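# Clip netting's taped edge onto right middle hoop's near leg

## Task

Using either one of the pegs, clamp the taped border of the netting onto the right-middle hoop's leg that is closer to the robot (left and right judged from the robot's viewpoint). The peg must sit perpendicular to that leg, and the leg must be deep inside its jaws. At the spot where the jaws hold the leg, the tape has to cover the whole jaw width on both faces.

## Robot and tools

ROBOT. There are two arms: left_arm carries a left hand and right_arm carries a right hand. Each hand is the mirror of the other. The left base is at (-0.050, +0.512, 0) m and the right base at (0, -0.510, 0) m.

SCENE FRAME. The origin is at table-top height, halfway between the arms. +z points up, +x points out over the table, and +y points toward left_arm. Image left and right need not match these names. Positions, quaternions (wxyz) and velocities in results use this frame.

HAND-POINT AXES. +z runs along the straight fingers toward the tips. +y points out of the palm face, which sits at y = -0.062. +x runs across the palm: away from the thumb on the right hand, toward the thumb on the left. The knuckles are at z = -0.017, and straight fingertips reach 0.139 m beyond them. A rigid mast sits at the wrist at x +0.05 to +0.10 (sign flipped for the left hand), z -0.16 to -0.11, reaching y +0.06. It can strike objects.

ROW LAYOUT. One row has 48 numbers, each in [-1, 1], and always covers both arms. The order is:
1. left dx, dy, dz, rx, ry, rz
2. the 16 left hand motors
3. left current_limit, speed
4. the same 24 numbers for the right arm.

POSE NUMBERS (dx to rz). These are offsets, not poses. They are measured from the arm's Hand target at the start of the action or move, along that Hand target's own axes. 1.0 equals 0.6 m or 180 degrees. rx, ry, rz together form a single rotation vector. Sending all six as 0 re-commands the current Hand target. Repeating an offset moves the arm further. Each control step limits orientation to within 32 degrees of the measured orientation.

HAND MOTORS. They come in this order: index_abd, index_mcp, index_pip, index_dip, middle_abd, middle_mcp, middle_pip, middle_dip, ring_abd, ring_mcp, ring_pip, ring_dip, thumb_cmc, thumb_axl, thumb_mcp, thumb_ipl. Each is an absolute goal scaled between the hinge's two stops. The straight values are: _abd 0.00, _mcp 0.75, _pip 0.58, _dip 0.70, thumb_cmc 0.71, thumb_axl 0.68, thumb_mcp 0.23, thumb_ipl 0.17. Moving toward -1 curls a finger toward the palm, and swings the thumb round in front of the palm. A 0 is a real goal, not 'no change'. To keep a hand as it is, echo its hand_goal, hand_current_limit and hand_speed.

CURRENT AND SPEED. current_limit maps -1 to 0 mA and +1 to 550 mA, with a floor of 11 mA. speed sets hinge speed to (speed+1)/2 of 8.5 rad/s. Initial values are +0.4 and -0.6, and whatever was last sent stays in force.

TOOLS.
- execute_actions: takes actions, a list of actions. Each action has up to 15 rows, one per 1/30 s step. A short action repeats its last row. Every row counts from the pose at the start of that action. cameras is optional; images come back only when actions is empty or cameras are named, and ["all"] returns every camera.
- move: target is one row, or a list of up to 15 rows. Every row's offsets count from the same starting Hand targets. speed is the path top speed in m/s, from 0.002 to 3.6 (default 0.25); turning is capped at twice that number in rad/s. blend is a corner rounding distance in m. stop_force is 3 to 120 N and ends an arm's path when its wrist sensor feels that much push. zero (default true) re-zeros before the move. blocking=false returns early but cannot be combined with stop_force. Paths last 0.5 to 10 s and do not avoid obstacles. The result adds a move: line with the ending (done, off_target, moving, held, fault) and limits (paced, held).
- wait: seconds, 0 to 10. The robot holds its last command.
- stop: brakes a running move.
- zoom_image: camera and region [x0, y0, x1, y1] in pixels, at most 504 by 504, on the newest image from that camera.
- zero_wrist_force: arm, either left_arm or right_arm.
- finished_scene: scene 1. This cannot be undone.

CAMERAS. cam_high, cam_low, cam_front, cam_level, cam_over, cam_left_wrist, cam_right_wrist. All are 672x504.

RESULTS.
- Hand target: the last commanded pose. The hand point often stops short of it; the next command re-asks, and you can add the missing distance as an offset.
- Joint positions and torques are reported.
- Wrist force and torque are given in the end effector's axes, and a third line shows the peak since the last report.
- Hand readings: hand_goal, hand_measured, hand_current_ma (positive means pushing toward -1) and hand_state, which is one of moving, goal, blocked or overload.
- A motor at 495 mA or more for 5 s shuts down for 10 s.

AVOID.
- Letting the netting, pegs or anything else fall or be left off the table.
- Dropping parts, or releasing them while they are still moving.
- Slamming into fixed or heavy objects.
- Any arm-to-arm contact, including one hand closing on the other hand's fingers.
- Outside force near 150 N, or joint torque at the load limits (wrist joints about 21.5, 22 and 22.7 N m). Either stops the arm for 10 s.
- Targets even slightly past a firm contact, since the arms are stiff.
- Passing close to an arm's own base; go around it instead.
- Overheated motors: 85 °C brakes the arm.
- Large fast moves. Approach contacts slowly, with stop_force set.

Each tool is called after "Request:" by a JSON object that holds its "op" and its "data", one argument or row to a line.

## Session

Request:
{"op": "execute_actions", "data": {
  "actions": [],
  "cameras": ["all"]
}}

Scene clock: 0.00 s.
left_arm: end_effector_position=(+0.0143, +0.2396, +0.1859) hand_goal=(+0.000, +0.754, +0.576, +0.696, +0.000, +0.754, +0.576, +0.696, +0.000, +0.754, +0.576, +0.696, +0.714, +0.678, +0.226, +0.168) hand_measured=(+0.000, +0.754, +0.576, +0.696, +0.000, +0.754, +0.576, +0.696, +0.000, +0.754, +0.576, +0.696, +0.714, +0.678, +0.226, +0.168) hand_current_ma=(+0, +0, +0, +0, +0, +0, +0, +0, +0, +0, +0, +0, +0, +0, +0, +0) hand_state=(goal, goal, goal, goal, goal, goal, goal, goal, goal, goal, goal, goal, goal, goal, goal, goal) hand_current_limit=0.40 hand_speed=-0.60 end_effector_quat_wxyz=(-0.367, -0.284, +0.866, -0.185) | right_arm: end_effector_position=(+0.5908, -0.1128, +0.3135) hand_goal=(+0.000, +0.754, +0.576, +0.696, +0.000, +0.754, +0.576, +0.696, +0.000, +0.754, +0.576, +0.696, +0.714, +0.678, +0.226, +0.168) hand_measured=(+0.000, +0.754, +0.576, +0.696, +0.000, +0.754, +0.576, +0.696, +0.000, +0.754, +0.576, +0.696, +0.714, +0.678, +0.226, +0.168) hand_current_ma=(+0, +0, +0, +0, +0, +0, +0, +0, +0, +0, +0, +0, +0, +0, +0, +0) hand_state=(goal, goal, goal, goal, goal, goal, goal, goal, goal, goal, goal, goal, goal, goal, goal, goal) hand_current_limit=0.40 hand_speed=-0.60 end_effector_quat_wxyz=(-0.027, +0.651, +0.756, +0.062)
Joint positions: left_arm=[2.861 -1.254 -2.385 -1.584 0.861 -2.282] | right_arm=[0.436 -1.289 1.394 -1.768 -1.471 0.292]
Joint velocities: within noise
Joint torques (N m): no reading
Wrist force (N): no reading
Wrist torque (N m): no reading
Wrist force, peak (N): no reading
Hand target: left_arm +0.0143, +0.2396, +0.1859; -0.367, -0.284, +0.866, -0.185 | right_arm +0.5908, -0.1128, +0.3135; -0.027, +0.651, +0.756, +0.062

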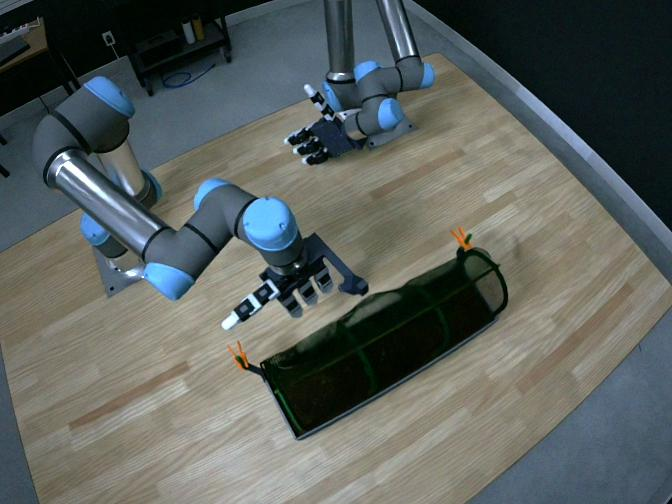

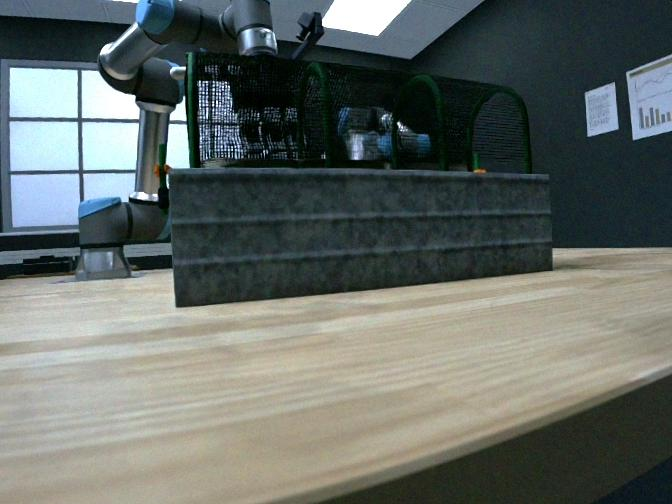

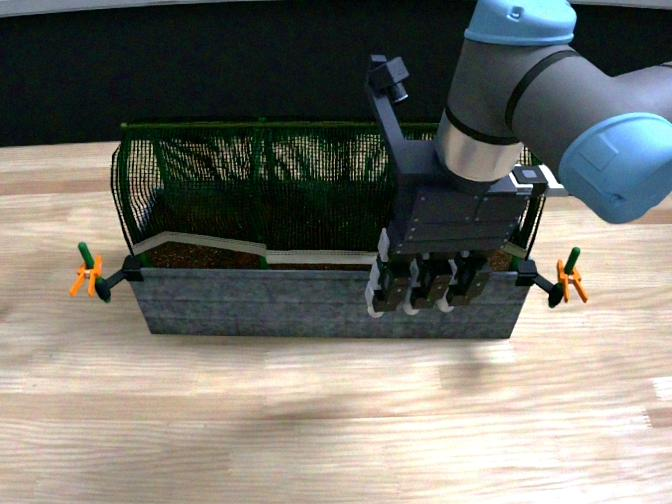

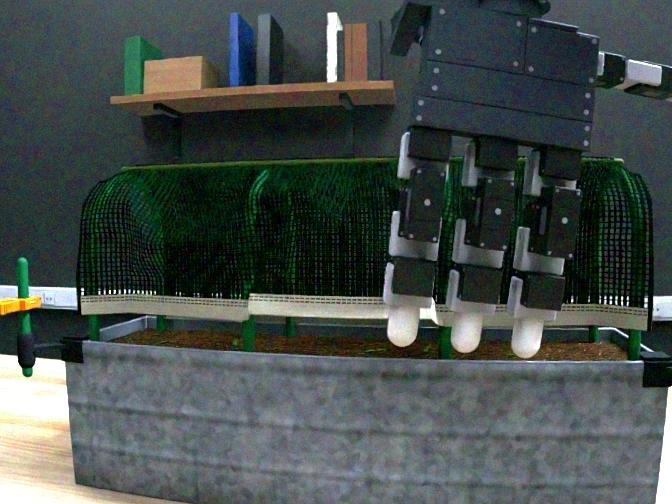

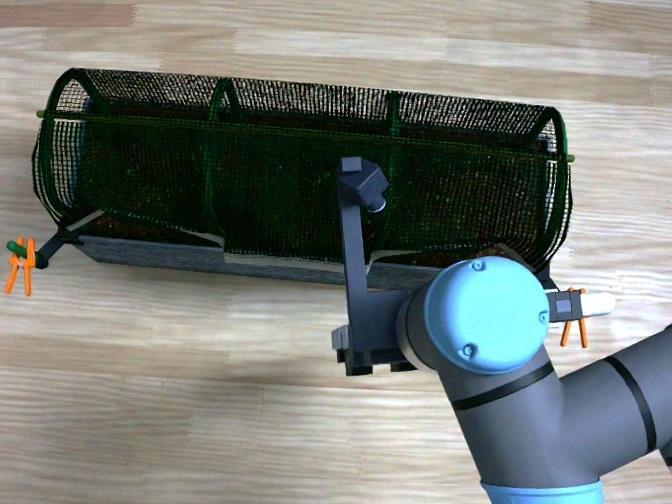

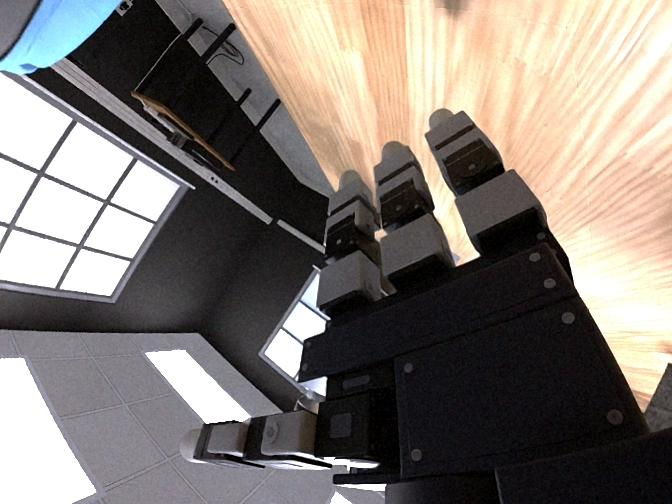

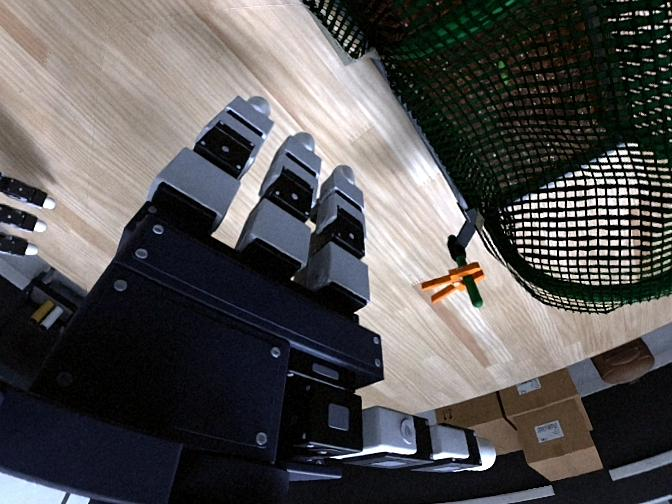

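Request:
{"op": "zoom_image", "data": {
  "camera": "cam_level",
  "region": [0, 240, 120, 400]
}}

Request:
{"op": "zoom_image", "data": {
  "camera": "cam_front",
  "region": [480, 220, 620, 325]
}}

Request:
{"op": "zoom_image", "data": {
  "camera": "cam_level",
  "region": [200, 150, 500, 375]
}}

Request:
{"op": "zoom_image", "data": {
  "camera": "cam_right_wrist",
  "region": [380, 190, 520, 330]
}}

Request:
{"op": "zoom_image", "data": {
  "camera": "cam_front",
  "region": [60, 220, 200, 325]
}}

Scaled by 3.150 from the camera's 672x504 image, which has a finer 960x720 frame.

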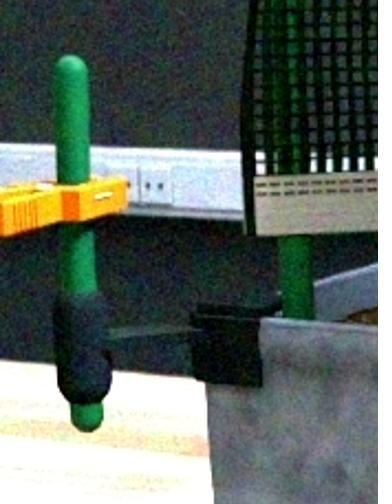

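Scaled by 3.600 from the camera's 672x504 image, which has a finer 960x720 frame.

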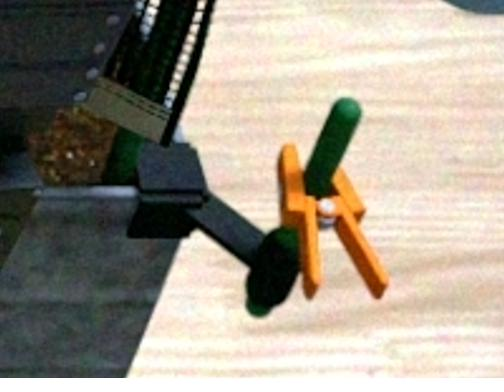

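Scaled by 1.680 from the camera's 672x504 image, which has a finer 960x720 frame.

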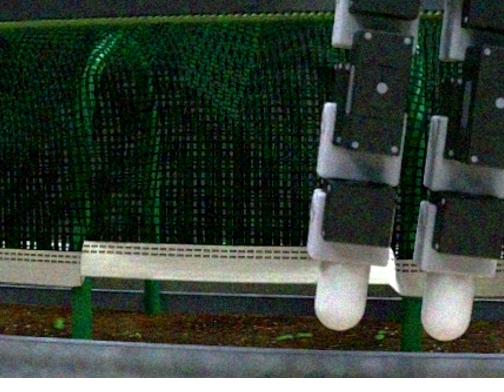

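Scaled by 3.600 from the camera's 672x504 image, which has a finer 960x720 frame.

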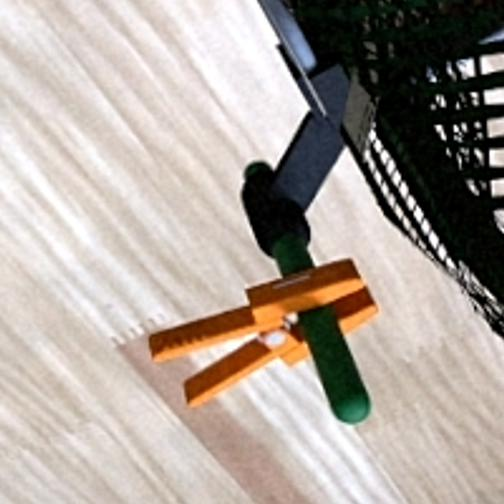

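Scaled by 3.600 from the camera's 672x504 image, which has a finer 960x720 frame.

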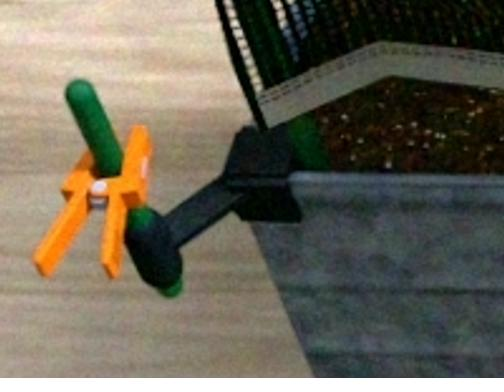

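Request:
{"op": "zoom_image", "data": {
  "camera": "cam_level",
  "region": [200, 260, 300, 360]
}}

Request:
{"op": "zoom_image", "data": {
  "camera": "cam_level",
  "region": [400, 260, 500, 360]
}}

Request:
{"op": "zoom_image", "data": {
  "camera": "cam_level",
  "region": [560, 260, 660, 360]
}}

Request:
{"op": "zoom_image", "data": {
  "camera": "cam_front",
  "region": [120, 200, 320, 300]
}}

Request:
{"op": "zoom_image", "data": {
  "camera": "cam_over",
  "region": [180, 200, 560, 310]
}}

Request:
{"op": "zoom_image", "data": {
  "camera": "cam_low",
  "region": [150, 40, 550, 200]
}}

Request:
{"op": "zoom_image", "data": {
  "camera": "cam_high",
  "region": [220, 220, 520, 440]
}}

Scaled by 5.040 from the camera's 672x504 image, which has a finer 960x720 frame.

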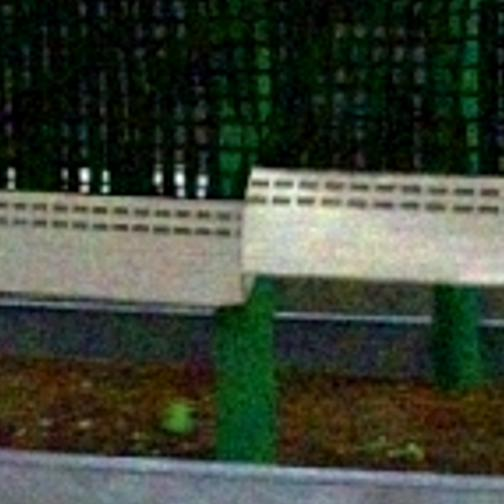

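Scaled by 5.040 from the camera's 672x504 image, which has a finer 960x720 frame.

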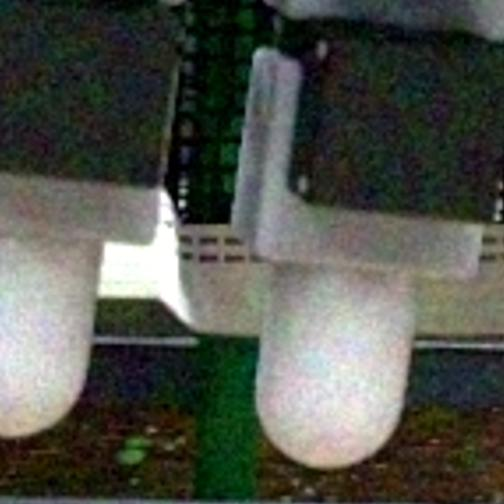

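Scaled by 5.040 from the camera's 672x504 image, which has a finer 960x720 frame.

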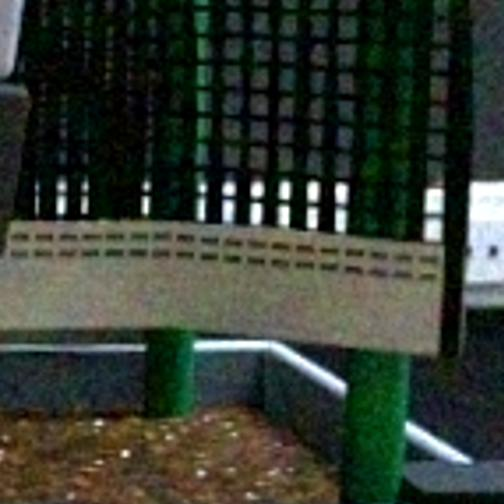

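Scaled by 2.520 from the camera's 672x504 image, which has a finer 960x720 frame.

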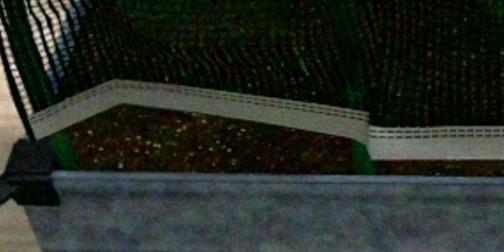

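Scaled by 1.326 from the camera's 672x504 image, which has a finer 960x720 frame.

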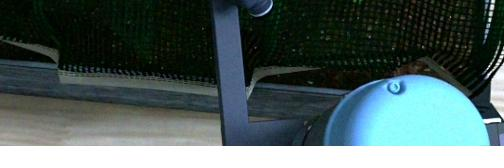

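Scaled by 1.260 from the camera's 672x504 image, which has a finer 960x720 frame.

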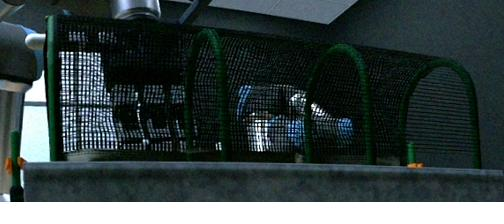

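Scaled by 1.680 from the camera's 672x504 image, which has a finer 960x720 frame.

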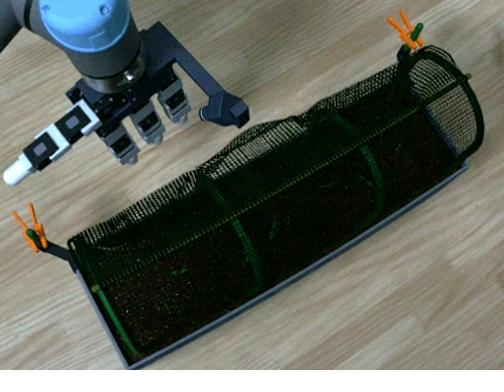

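Request:
{"op": "move", "data": {
  "target": [0,0,0,0,0,0,0,0.754,0.576,0.696,0,0.754,0.576,0.696,0,0.754,0.576,0.696,0.714,0.678,0.226,0.168,0.4,-0.6,-0.2693,-0.1597,-0.1913,0.0158,-0.0401,0.0474,0.13,0.754,0.576,0.696,-0.13,0.754,0.576,0.696,-0.13,1.0,0.576,0.696,0.714,0.678,0.226,0.168,0.4,-0.6],
  "cameras": ["all"]
}}

Scene clock: 272.23 s.
left_arm: end_effector_position=(+0.0143, +0.2396, +0.1859) hand_goal=(+0.000, +0.754, +0.576, +0.696, +0.000, +0.754, +0.576, +0.696, +0.000, +0.754, +0.576, +0.696, +0.714, +0.678, +0.226, +0.168) hand_measured=(+0.000, +0.754, +0.576, +0.696, +0.000, +0.754, +0.576, +0.696, +0.000, +0.754, +0.576, +0.696, +0.714, +0.678, +0.226, +0.168) hand_current_ma=(-1, -4, +4, +0, -1, -4, +4, +0, -1, -4, +4, +0, +1, -4, -4, -2) hand_state=(goal, goal, goal, goal, goal, goal, goal, goal, goal, goal, goal, goal, goal, goal, goal, goal) hand_current_limit=0.40 hand_speed=-0.60 end_effector_quat_wxyz=(-0.367, -0.284, +0.866, -0.185) | right_arm: end_effector_position=(+0.5158, -0.2999, +0.4018) hand_goal=(+0.130, +0.754, +0.576, +0.696, -0.130, +0.754, +0.576, +0.696, -0.130, +1.000, +0.576, +0.696, +0.714, +0.678, +0.226, +0.168) hand_measured=(+0.126, +0.754, +0.576, +0.696, -0.126, +0.754, +0.576, +0.696, -0.126, +0.990, +0.576, +0.696, +0.714, +0.678, +0.224, +0.168) hand_current_ma=(-3, -1, +1, +0, +6, -1, +1, +0, +5, -20, +1, +0, +0, -1, -5, +0) hand_state=(goal, goal, goal, goal, goal, goal, goal, goal, goal, goal, goal, goal, goal, goal, goal, goal) hand_current_limit=0.40 hand_speed=-0.60 end_effector_quat_wxyz=(+0.000, +0.707, +0.707, +0.000)
Joint positions: left_arm=[2.861 -1.254 -2.385 -1.584 0.861 -2.282] | right_arm=[0.219 -1.614 1.501 -1.458 -1.57 0.22]
Joint torques (N m): left_arm=[-0.31 5.44 19.18 1.15 -1.01 0.41] | right_arm=[2.55 -23.28 -26.64 -2.08 0.23 0.85]
Wrist force (N): left_arm=[0.1 -0.1 -0.4] | right_arm=[-0.1 -0.2 0.2]
Wrist torque (N m): left_arm=[0.01 -0.03 0.02] | right_arm=[-0.02 -0.04 -0.01]
Wrist force, peak (N): left_arm=[0.0 -0.2 -0.7] | right_arm=[4.9 -1.2 1.4]
Hand target: left_arm +0.0143, +0.2396, +0.1859; -0.367, -0.284, +0.866, -0.185 | right_arm +0.5158, -0.2999, +0.4019; +0.000, +0.707, +0.707, +0.000
Off the commanded pose: left_arm 0.000 m, 0 deg | right_arm 0.000 m, 0 deg.
move: done

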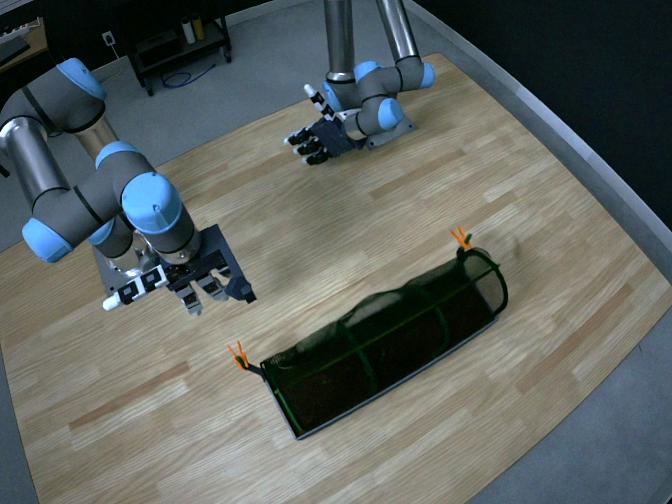

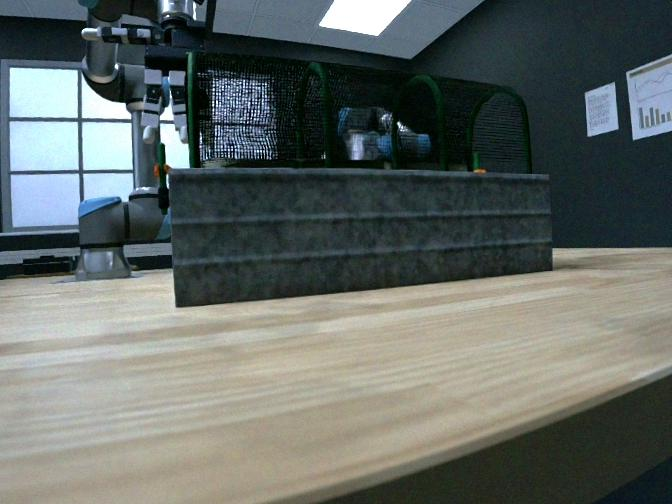

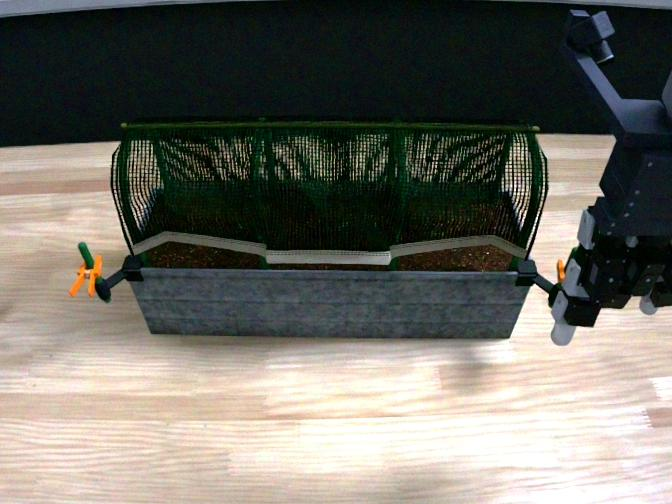

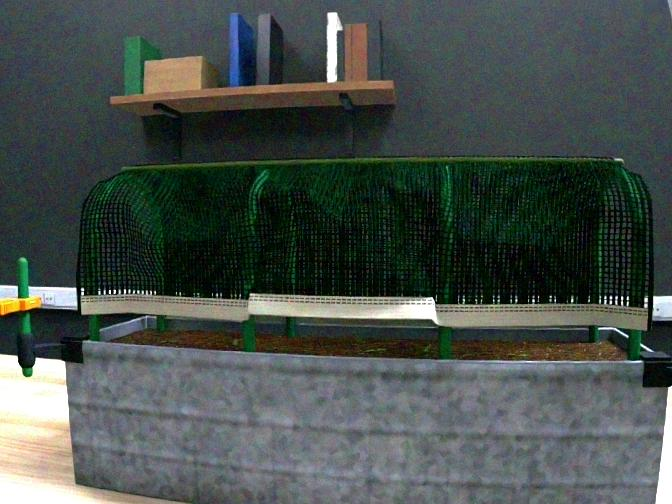

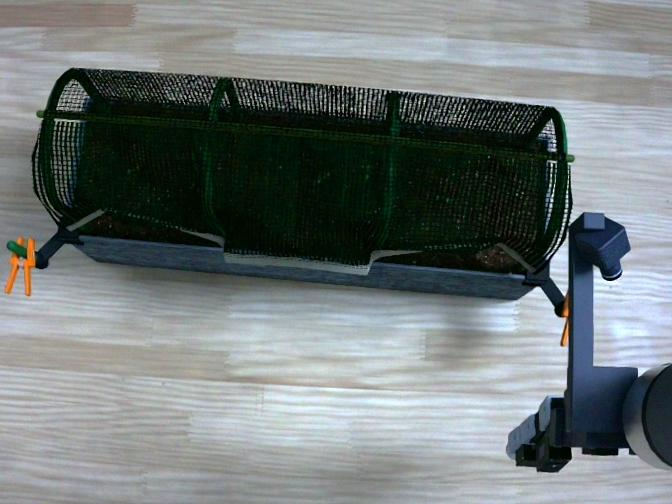

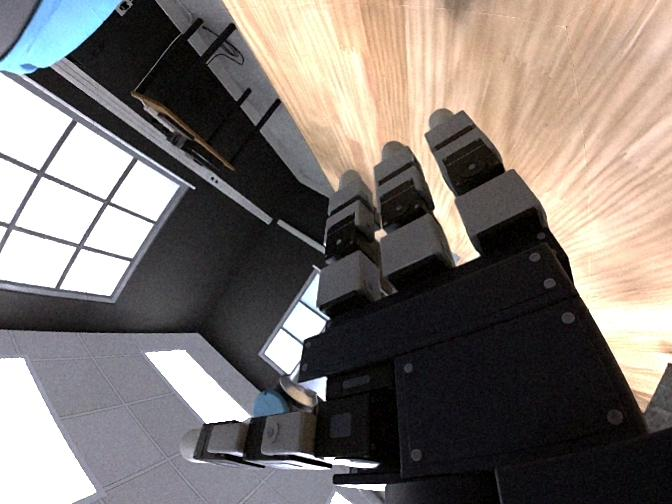

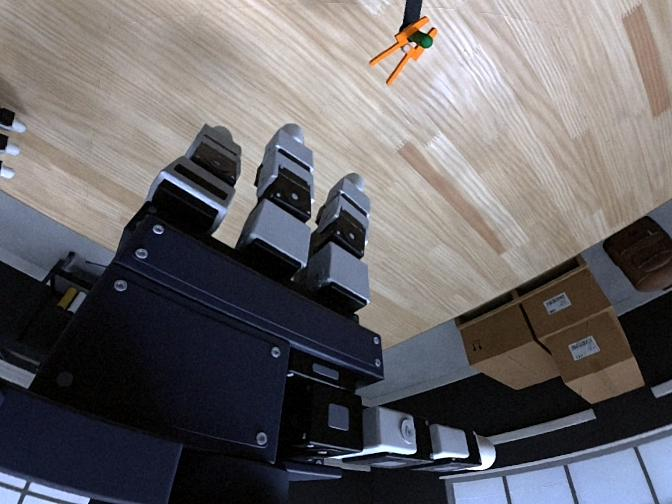

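Request:
{"op": "zoom_image", "data": {
  "camera": "cam_right_wrist",
  "region": [350, 0, 460, 90]
}}

Request:
{"op": "zoom_image", "data": {
  "camera": "cam_level",
  "region": [380, 260, 500, 360]
}}

Request:
{"op": "zoom_image", "data": {
  "camera": "cam_front",
  "region": [320, 200, 480, 300]
}}

Scaled by 4.582 from the camera's 672x504 image, which has a finer 960x720 frame.

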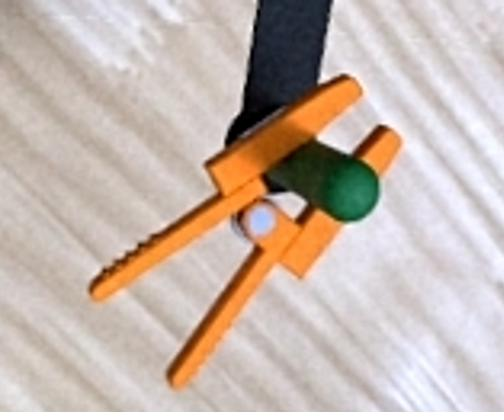

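Scaled by 4.200 from the camera's 672x504 image, which has a finer 960x720 frame.

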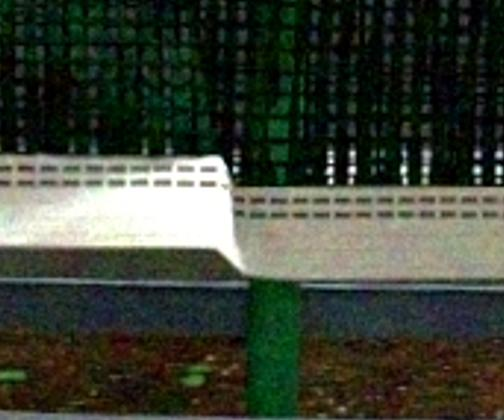

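Scaled by 3.150 from the camera's 672x504 image, which has a finer 960x720 frame.

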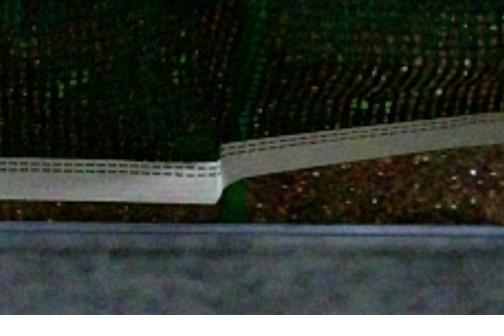

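Request:
{"op": "move", "data": {
  "target": [0,0,0,0,0,0,0,0.754,0.576,0.696,0,0.754,0.576,0.696,0,0.754,0.576,0.696,0.714,0.678,0.226,0.168,0.4,-0.6,-0.03,0.065,0.058,0,0,0,0.13,0.754,0.576,0.696,-0.13,0.754,0.576,0.696,-0.13,1.0,0.576,0.696,0.714,0.678,0.226,0.168,0.4,-0.6],
  "cameras": ["cam_front","cam_over","cam_right_wrist","cam_high"]
}}

Scene clock: 387.03 s.
left_arm: end_effector_position=(+0.0143, +0.2396, +0.1859) hand_goal=(+0.000, +0.754, +0.576, +0.696, +0.000, +0.754, +0.576, +0.696, +0.000, +0.754, +0.576, +0.696, +0.714, +0.678, +0.226, +0.168) hand_measured=(+0.000, +0.754, +0.576, +0.696, +0.000, +0.754, +0.576, +0.696, +0.000, +0.754, +0.576, +0.696, +0.714, +0.678, +0.226, +0.168) hand_current_ma=(-1, -4, +4, +0, -1, -4, +4, +0, -1, -4, +4, +0, +1, -4, -4, -2) hand_state=(goal, goal, goal, goal, goal, goal, goal, goal, goal, goal, goal, goal, goal, goal, goal, goal) hand_current_limit=0.40 hand_speed=-0.60 end_effector_quat_wxyz=(-0.367, -0.284, +0.866, -0.185) | right_arm: end_effector_position=(+0.5548, -0.3180, +0.3669) hand_goal=(+0.130, +0.754, +0.576, +0.696, -0.130, +0.754, +0.576, +0.696, -0.130, +1.000, +0.576, +0.696, +0.714, +0.678, +0.226, +0.168) hand_measured=(+0.128, +0.754, +0.576, +0.696, -0.126, +0.754, +0.576, +0.696, -0.126, +0.990, +0.576, +0.696, +0.714, +0.678, +0.224, +0.168) hand_current_ma=(-3, -1, +1, +0, +5, -1, +1, +0, +4, -18, +1, +0, +0, -1, -5, +0) hand_state=(goal, goal, goal, goal, goal, goal, goal, goal, goal, goal, goal, goal, goal, goal, goal, goal) hand_current_limit=0.40 hand_speed=-0.60 end_effector_quat_wxyz=(+0.000, +0.707, +0.707, +0.000) end_effector_velocity=(-0.002, +0.001, +0.002) end_effector_angular_velocity=(+0.001, +0.000, +0.000)
Joint positions: left_arm=[2.861 -1.254 -2.385 -1.584 0.861 -2.282] | right_arm=[0.167 -1.554 1.531 -1.548 -1.571 0.168]
Joint velocities: left_arm=[within noise] | right_arm=[0.003 -0.004 -0.002 0.006 0.001 0.002]
Joint torques (N m): left_arm=[-0.87 6.79 19.51 1.47 -1.05 0.62] | right_arm=[10.13 -33.94 -31.53 -1.02 0.93 1.33]
Wrist force (N): left_arm=[0.1 0.0 -0.2] | right_arm=[-0.3 -0.4 0.1]
Wrist torque (N m): left_arm=[0.00 -0.01 0.01] | right_arm=[-0.07 0.00 -0.04]
Wrist force, peak (N): left_arm=[-0.3 0.0 -0.5] | right_arm=[0.9 -1.5 -0.4]
Hand target: left_arm +0.0143, +0.2396, +0.1859; -0.367, -0.284, +0.866, -0.185 | right_arm +0.5548, -0.3179, +0.3671; +0.000, +0.707, +0.707, +0.000
Off the commanded pose: left_arm 0.000 m, 0 deg | right_arm 0.000 m, 0 deg.
move: done
Images, in order (width x height): cam_high 672x504, cam_front 672x504, cam_over 672x504, cam_right_wrist 672x504.

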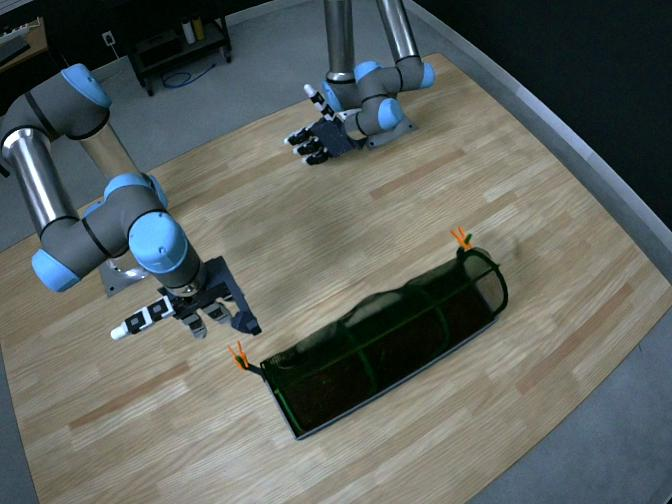

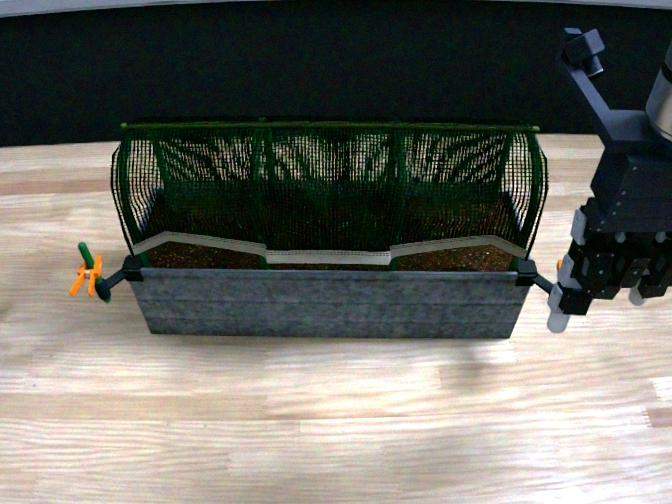

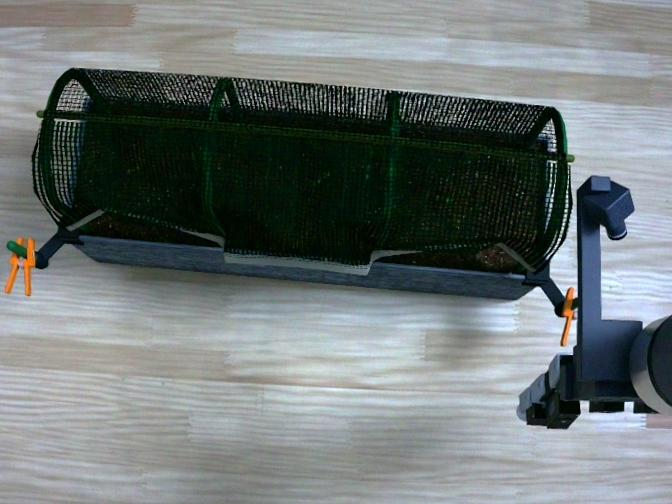

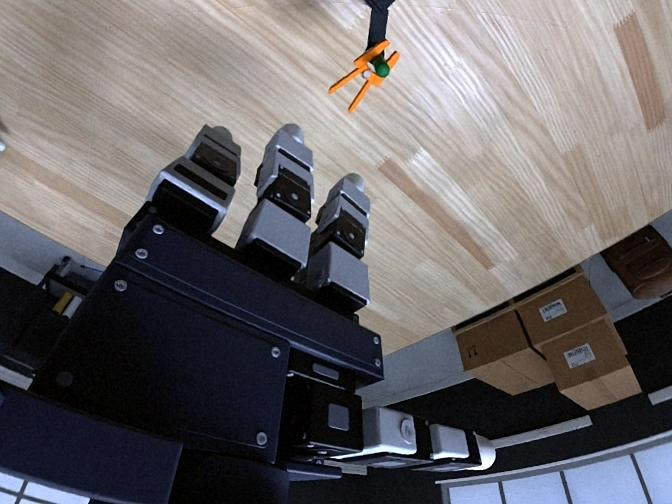

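Request:
{"op": "move", "data": {
  "target": [0,0,0,0,0,0,0,0.754,0.576,0.696,0,0.754,0.576,0.696,0,0.754,0.576,0.696,0.714,0.678,0.226,0.168,0.4,-0.6,0.0017,0.05,0.0167,0,0,0,0.13,0.754,0.576,0.696,-0.13,0.754,0.576,0.696,-0.13,1.0,0.576,0.696,0.714,0.678,0.226,0.168,0.4,-0.6],
  "cameras": ["cam_low","cam_front","cam_over","cam_right_wrist","cam_high"],
  "speed": 0.15
}}

Request:
{"op": "zoom_image", "data": {
  "camera": "cam_right_wrist",
  "region": [230, 40, 450, 240]
}}

Request:
{"op": "zoom_image", "data": {
  "camera": "cam_front",
  "region": [500, 200, 672, 340]
}}

Request:
{"op": "zoom_image", "data": {
  "camera": "cam_low",
  "region": [100, 60, 240, 220]
}}

Request:
{"op": "zoom_image", "data": {
  "camera": "cam_high",
  "region": [110, 260, 290, 400]
}}

Scene clock: 408.43 s.
left_arm: end_effector_position=(+0.0143, +0.2396, +0.1859) hand_goal=(+0.000, +0.754, +0.576, +0.696, +0.000, +0.754, +0.576, +0.696, +0.000, +0.754, +0.576, +0.696, +0.714, +0.678, +0.226, +0.168) hand_measured=(+0.000, +0.754, +0.576, +0.696, +0.000, +0.754, +0.576, +0.696, +0.000, +0.754, +0.576, +0.696, +0.714, +0.678, +0.226, +0.168) hand_current_ma=(-1, -4, +4, +0, -1, -4, +4, +0, -1, -4, +4, +0, +1, -4, -4, -2) hand_state=(goal, goal, goal, goal, goal, goal, goal, goal, goal, goal, goal, goal, goal, goal, goal, goal) hand_current_limit=0.40 hand_speed=-0.60 end_effector_quat_wxyz=(-0.367, -0.284, +0.866, -0.185) | right_arm: end_effector_position=(+0.5850, -0.3170, +0.3572) hand_goal=(+0.130, +0.754, +0.576, +0.696, -0.130, +0.754, +0.576, +0.696, -0.130, +1.000, +0.576, +0.696, +0.714, +0.678, +0.226, +0.168) hand_measured=(+0.128, +0.754, +0.576, +0.696, -0.126, +0.754, +0.576, +0.696, -0.126, +0.990, +0.576, +0.696, +0.714, +0.678, +0.224, +0.168) hand_current_ma=(-3, -1, +1, +0, +5, -1, +1, +0, +4, -18, +1, +0, +0, -1, -5, +0) hand_state=(goal, goal, goal, goal, goal, goal, goal, goal, goal, goal, goal, goal, goal, goal, goal, goal) hand_current_limit=0.40 hand_speed=-0.60 end_effector_quat_wxyz=(+0.000, +0.707, +0.707, +0.000)
Joint positions: left_arm=[2.861 -1.254 -2.385 -1.584 0.861 -2.282] | right_arm=[0.159 -1.486 1.484 -1.57 -1.57 0.16]
Joint torques (N m): left_arm=[-0.22 6.51 19.15 1.22 -1.07 0.49] | right_arm=[2.16 -37.84 -10.28 -0.9 0.72 0.9]
Wrist force (N): left_arm=[0.1 0.1 0.1] | right_arm=[0.0 -0.1 0.2]
Wrist torque (N m): left_arm=[0.00 -0.01 0.01] | right_arm=[-0.03 -0.02 -0.01]
Wrist force, peak (N): left_arm=[-0.4 0.5 -0.1] | right_arm=[-0.5 -1.2 -0.3]
Hand target: left_arm +0.0143, +0.2396, +0.1859; -0.367, -0.284, +0.866, -0.185 | right_arm +0.5848, -0.3169, +0.3571; +0.000, +0.707, +0.707, +0.000
Off the commanded pose: left_arm 0.000 m, 0 deg | right_arm 0.000 m, 0 deg.
move: done
Images, in order (width x height): cam_high 672x504, cam_low 672x504, cam_front 672x504, cam_over 672x504, cam_right_wrist 672x504.

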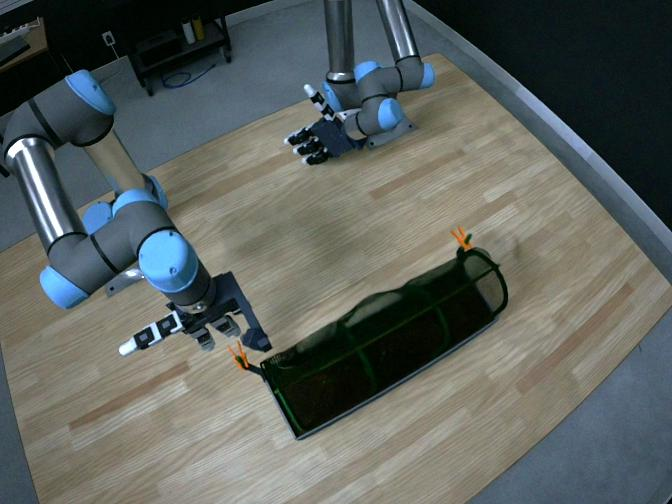

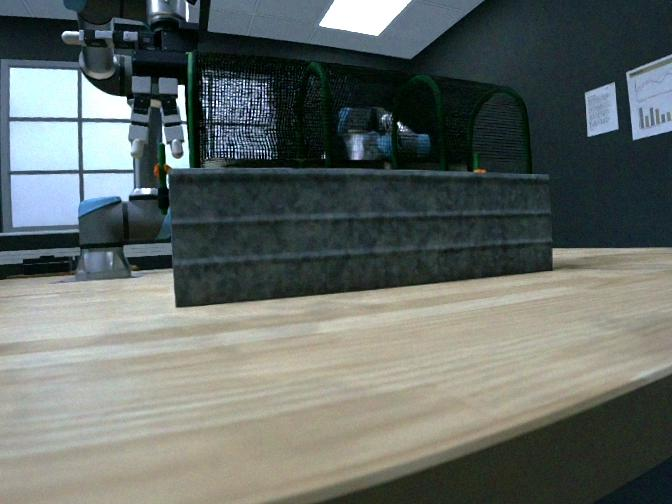

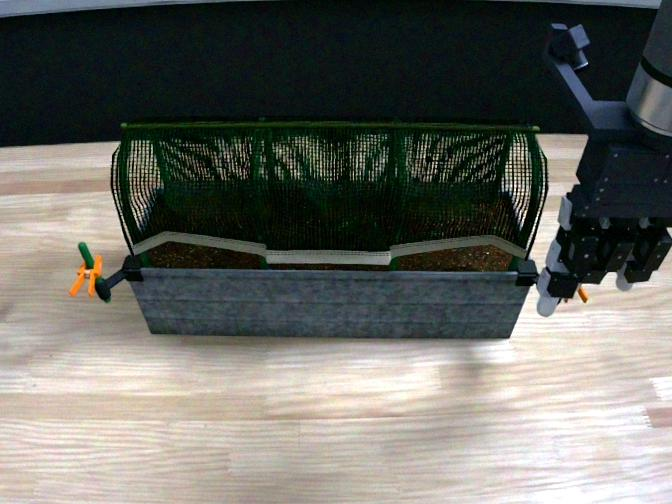

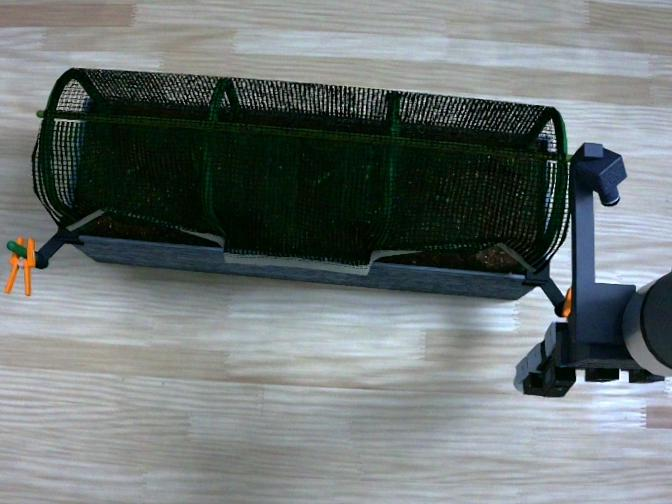

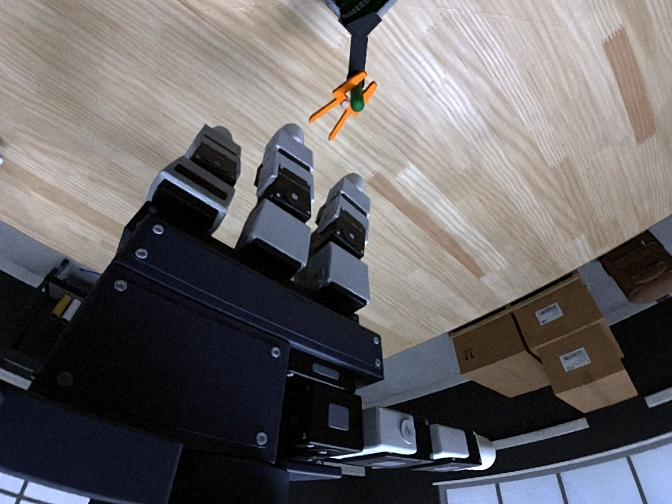

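Scaled by 2.291 from the camera's 672x504 image, which has a finer 960x720 frame.

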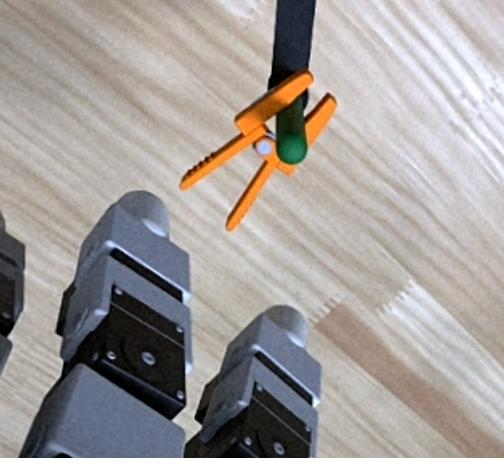

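Scaled by 2.930 from the camera's 672x504 image, which has a finer 960x720 frame.

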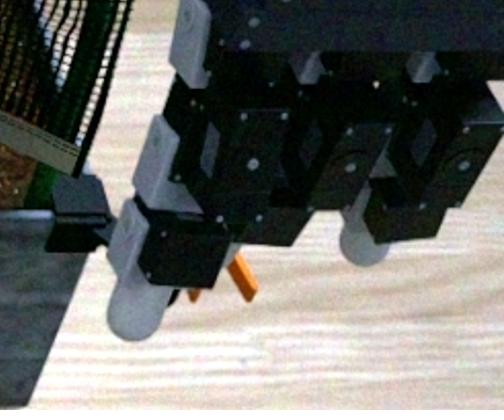

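Scaled by 3.150 from the camera's 672x504 image, which has a finer 960x720 frame.

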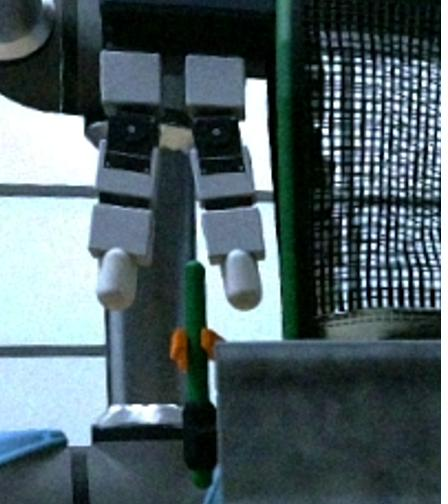

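Scaled by 2.800 from the camera's 672x504 image, which has a finer 960x720 frame.

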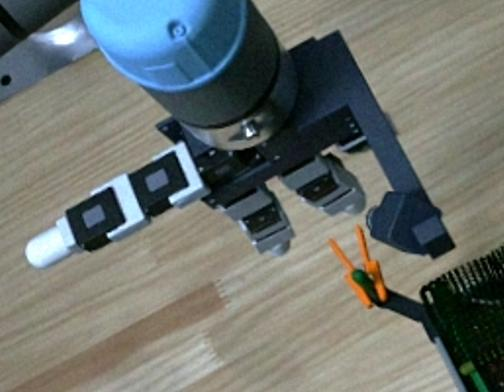

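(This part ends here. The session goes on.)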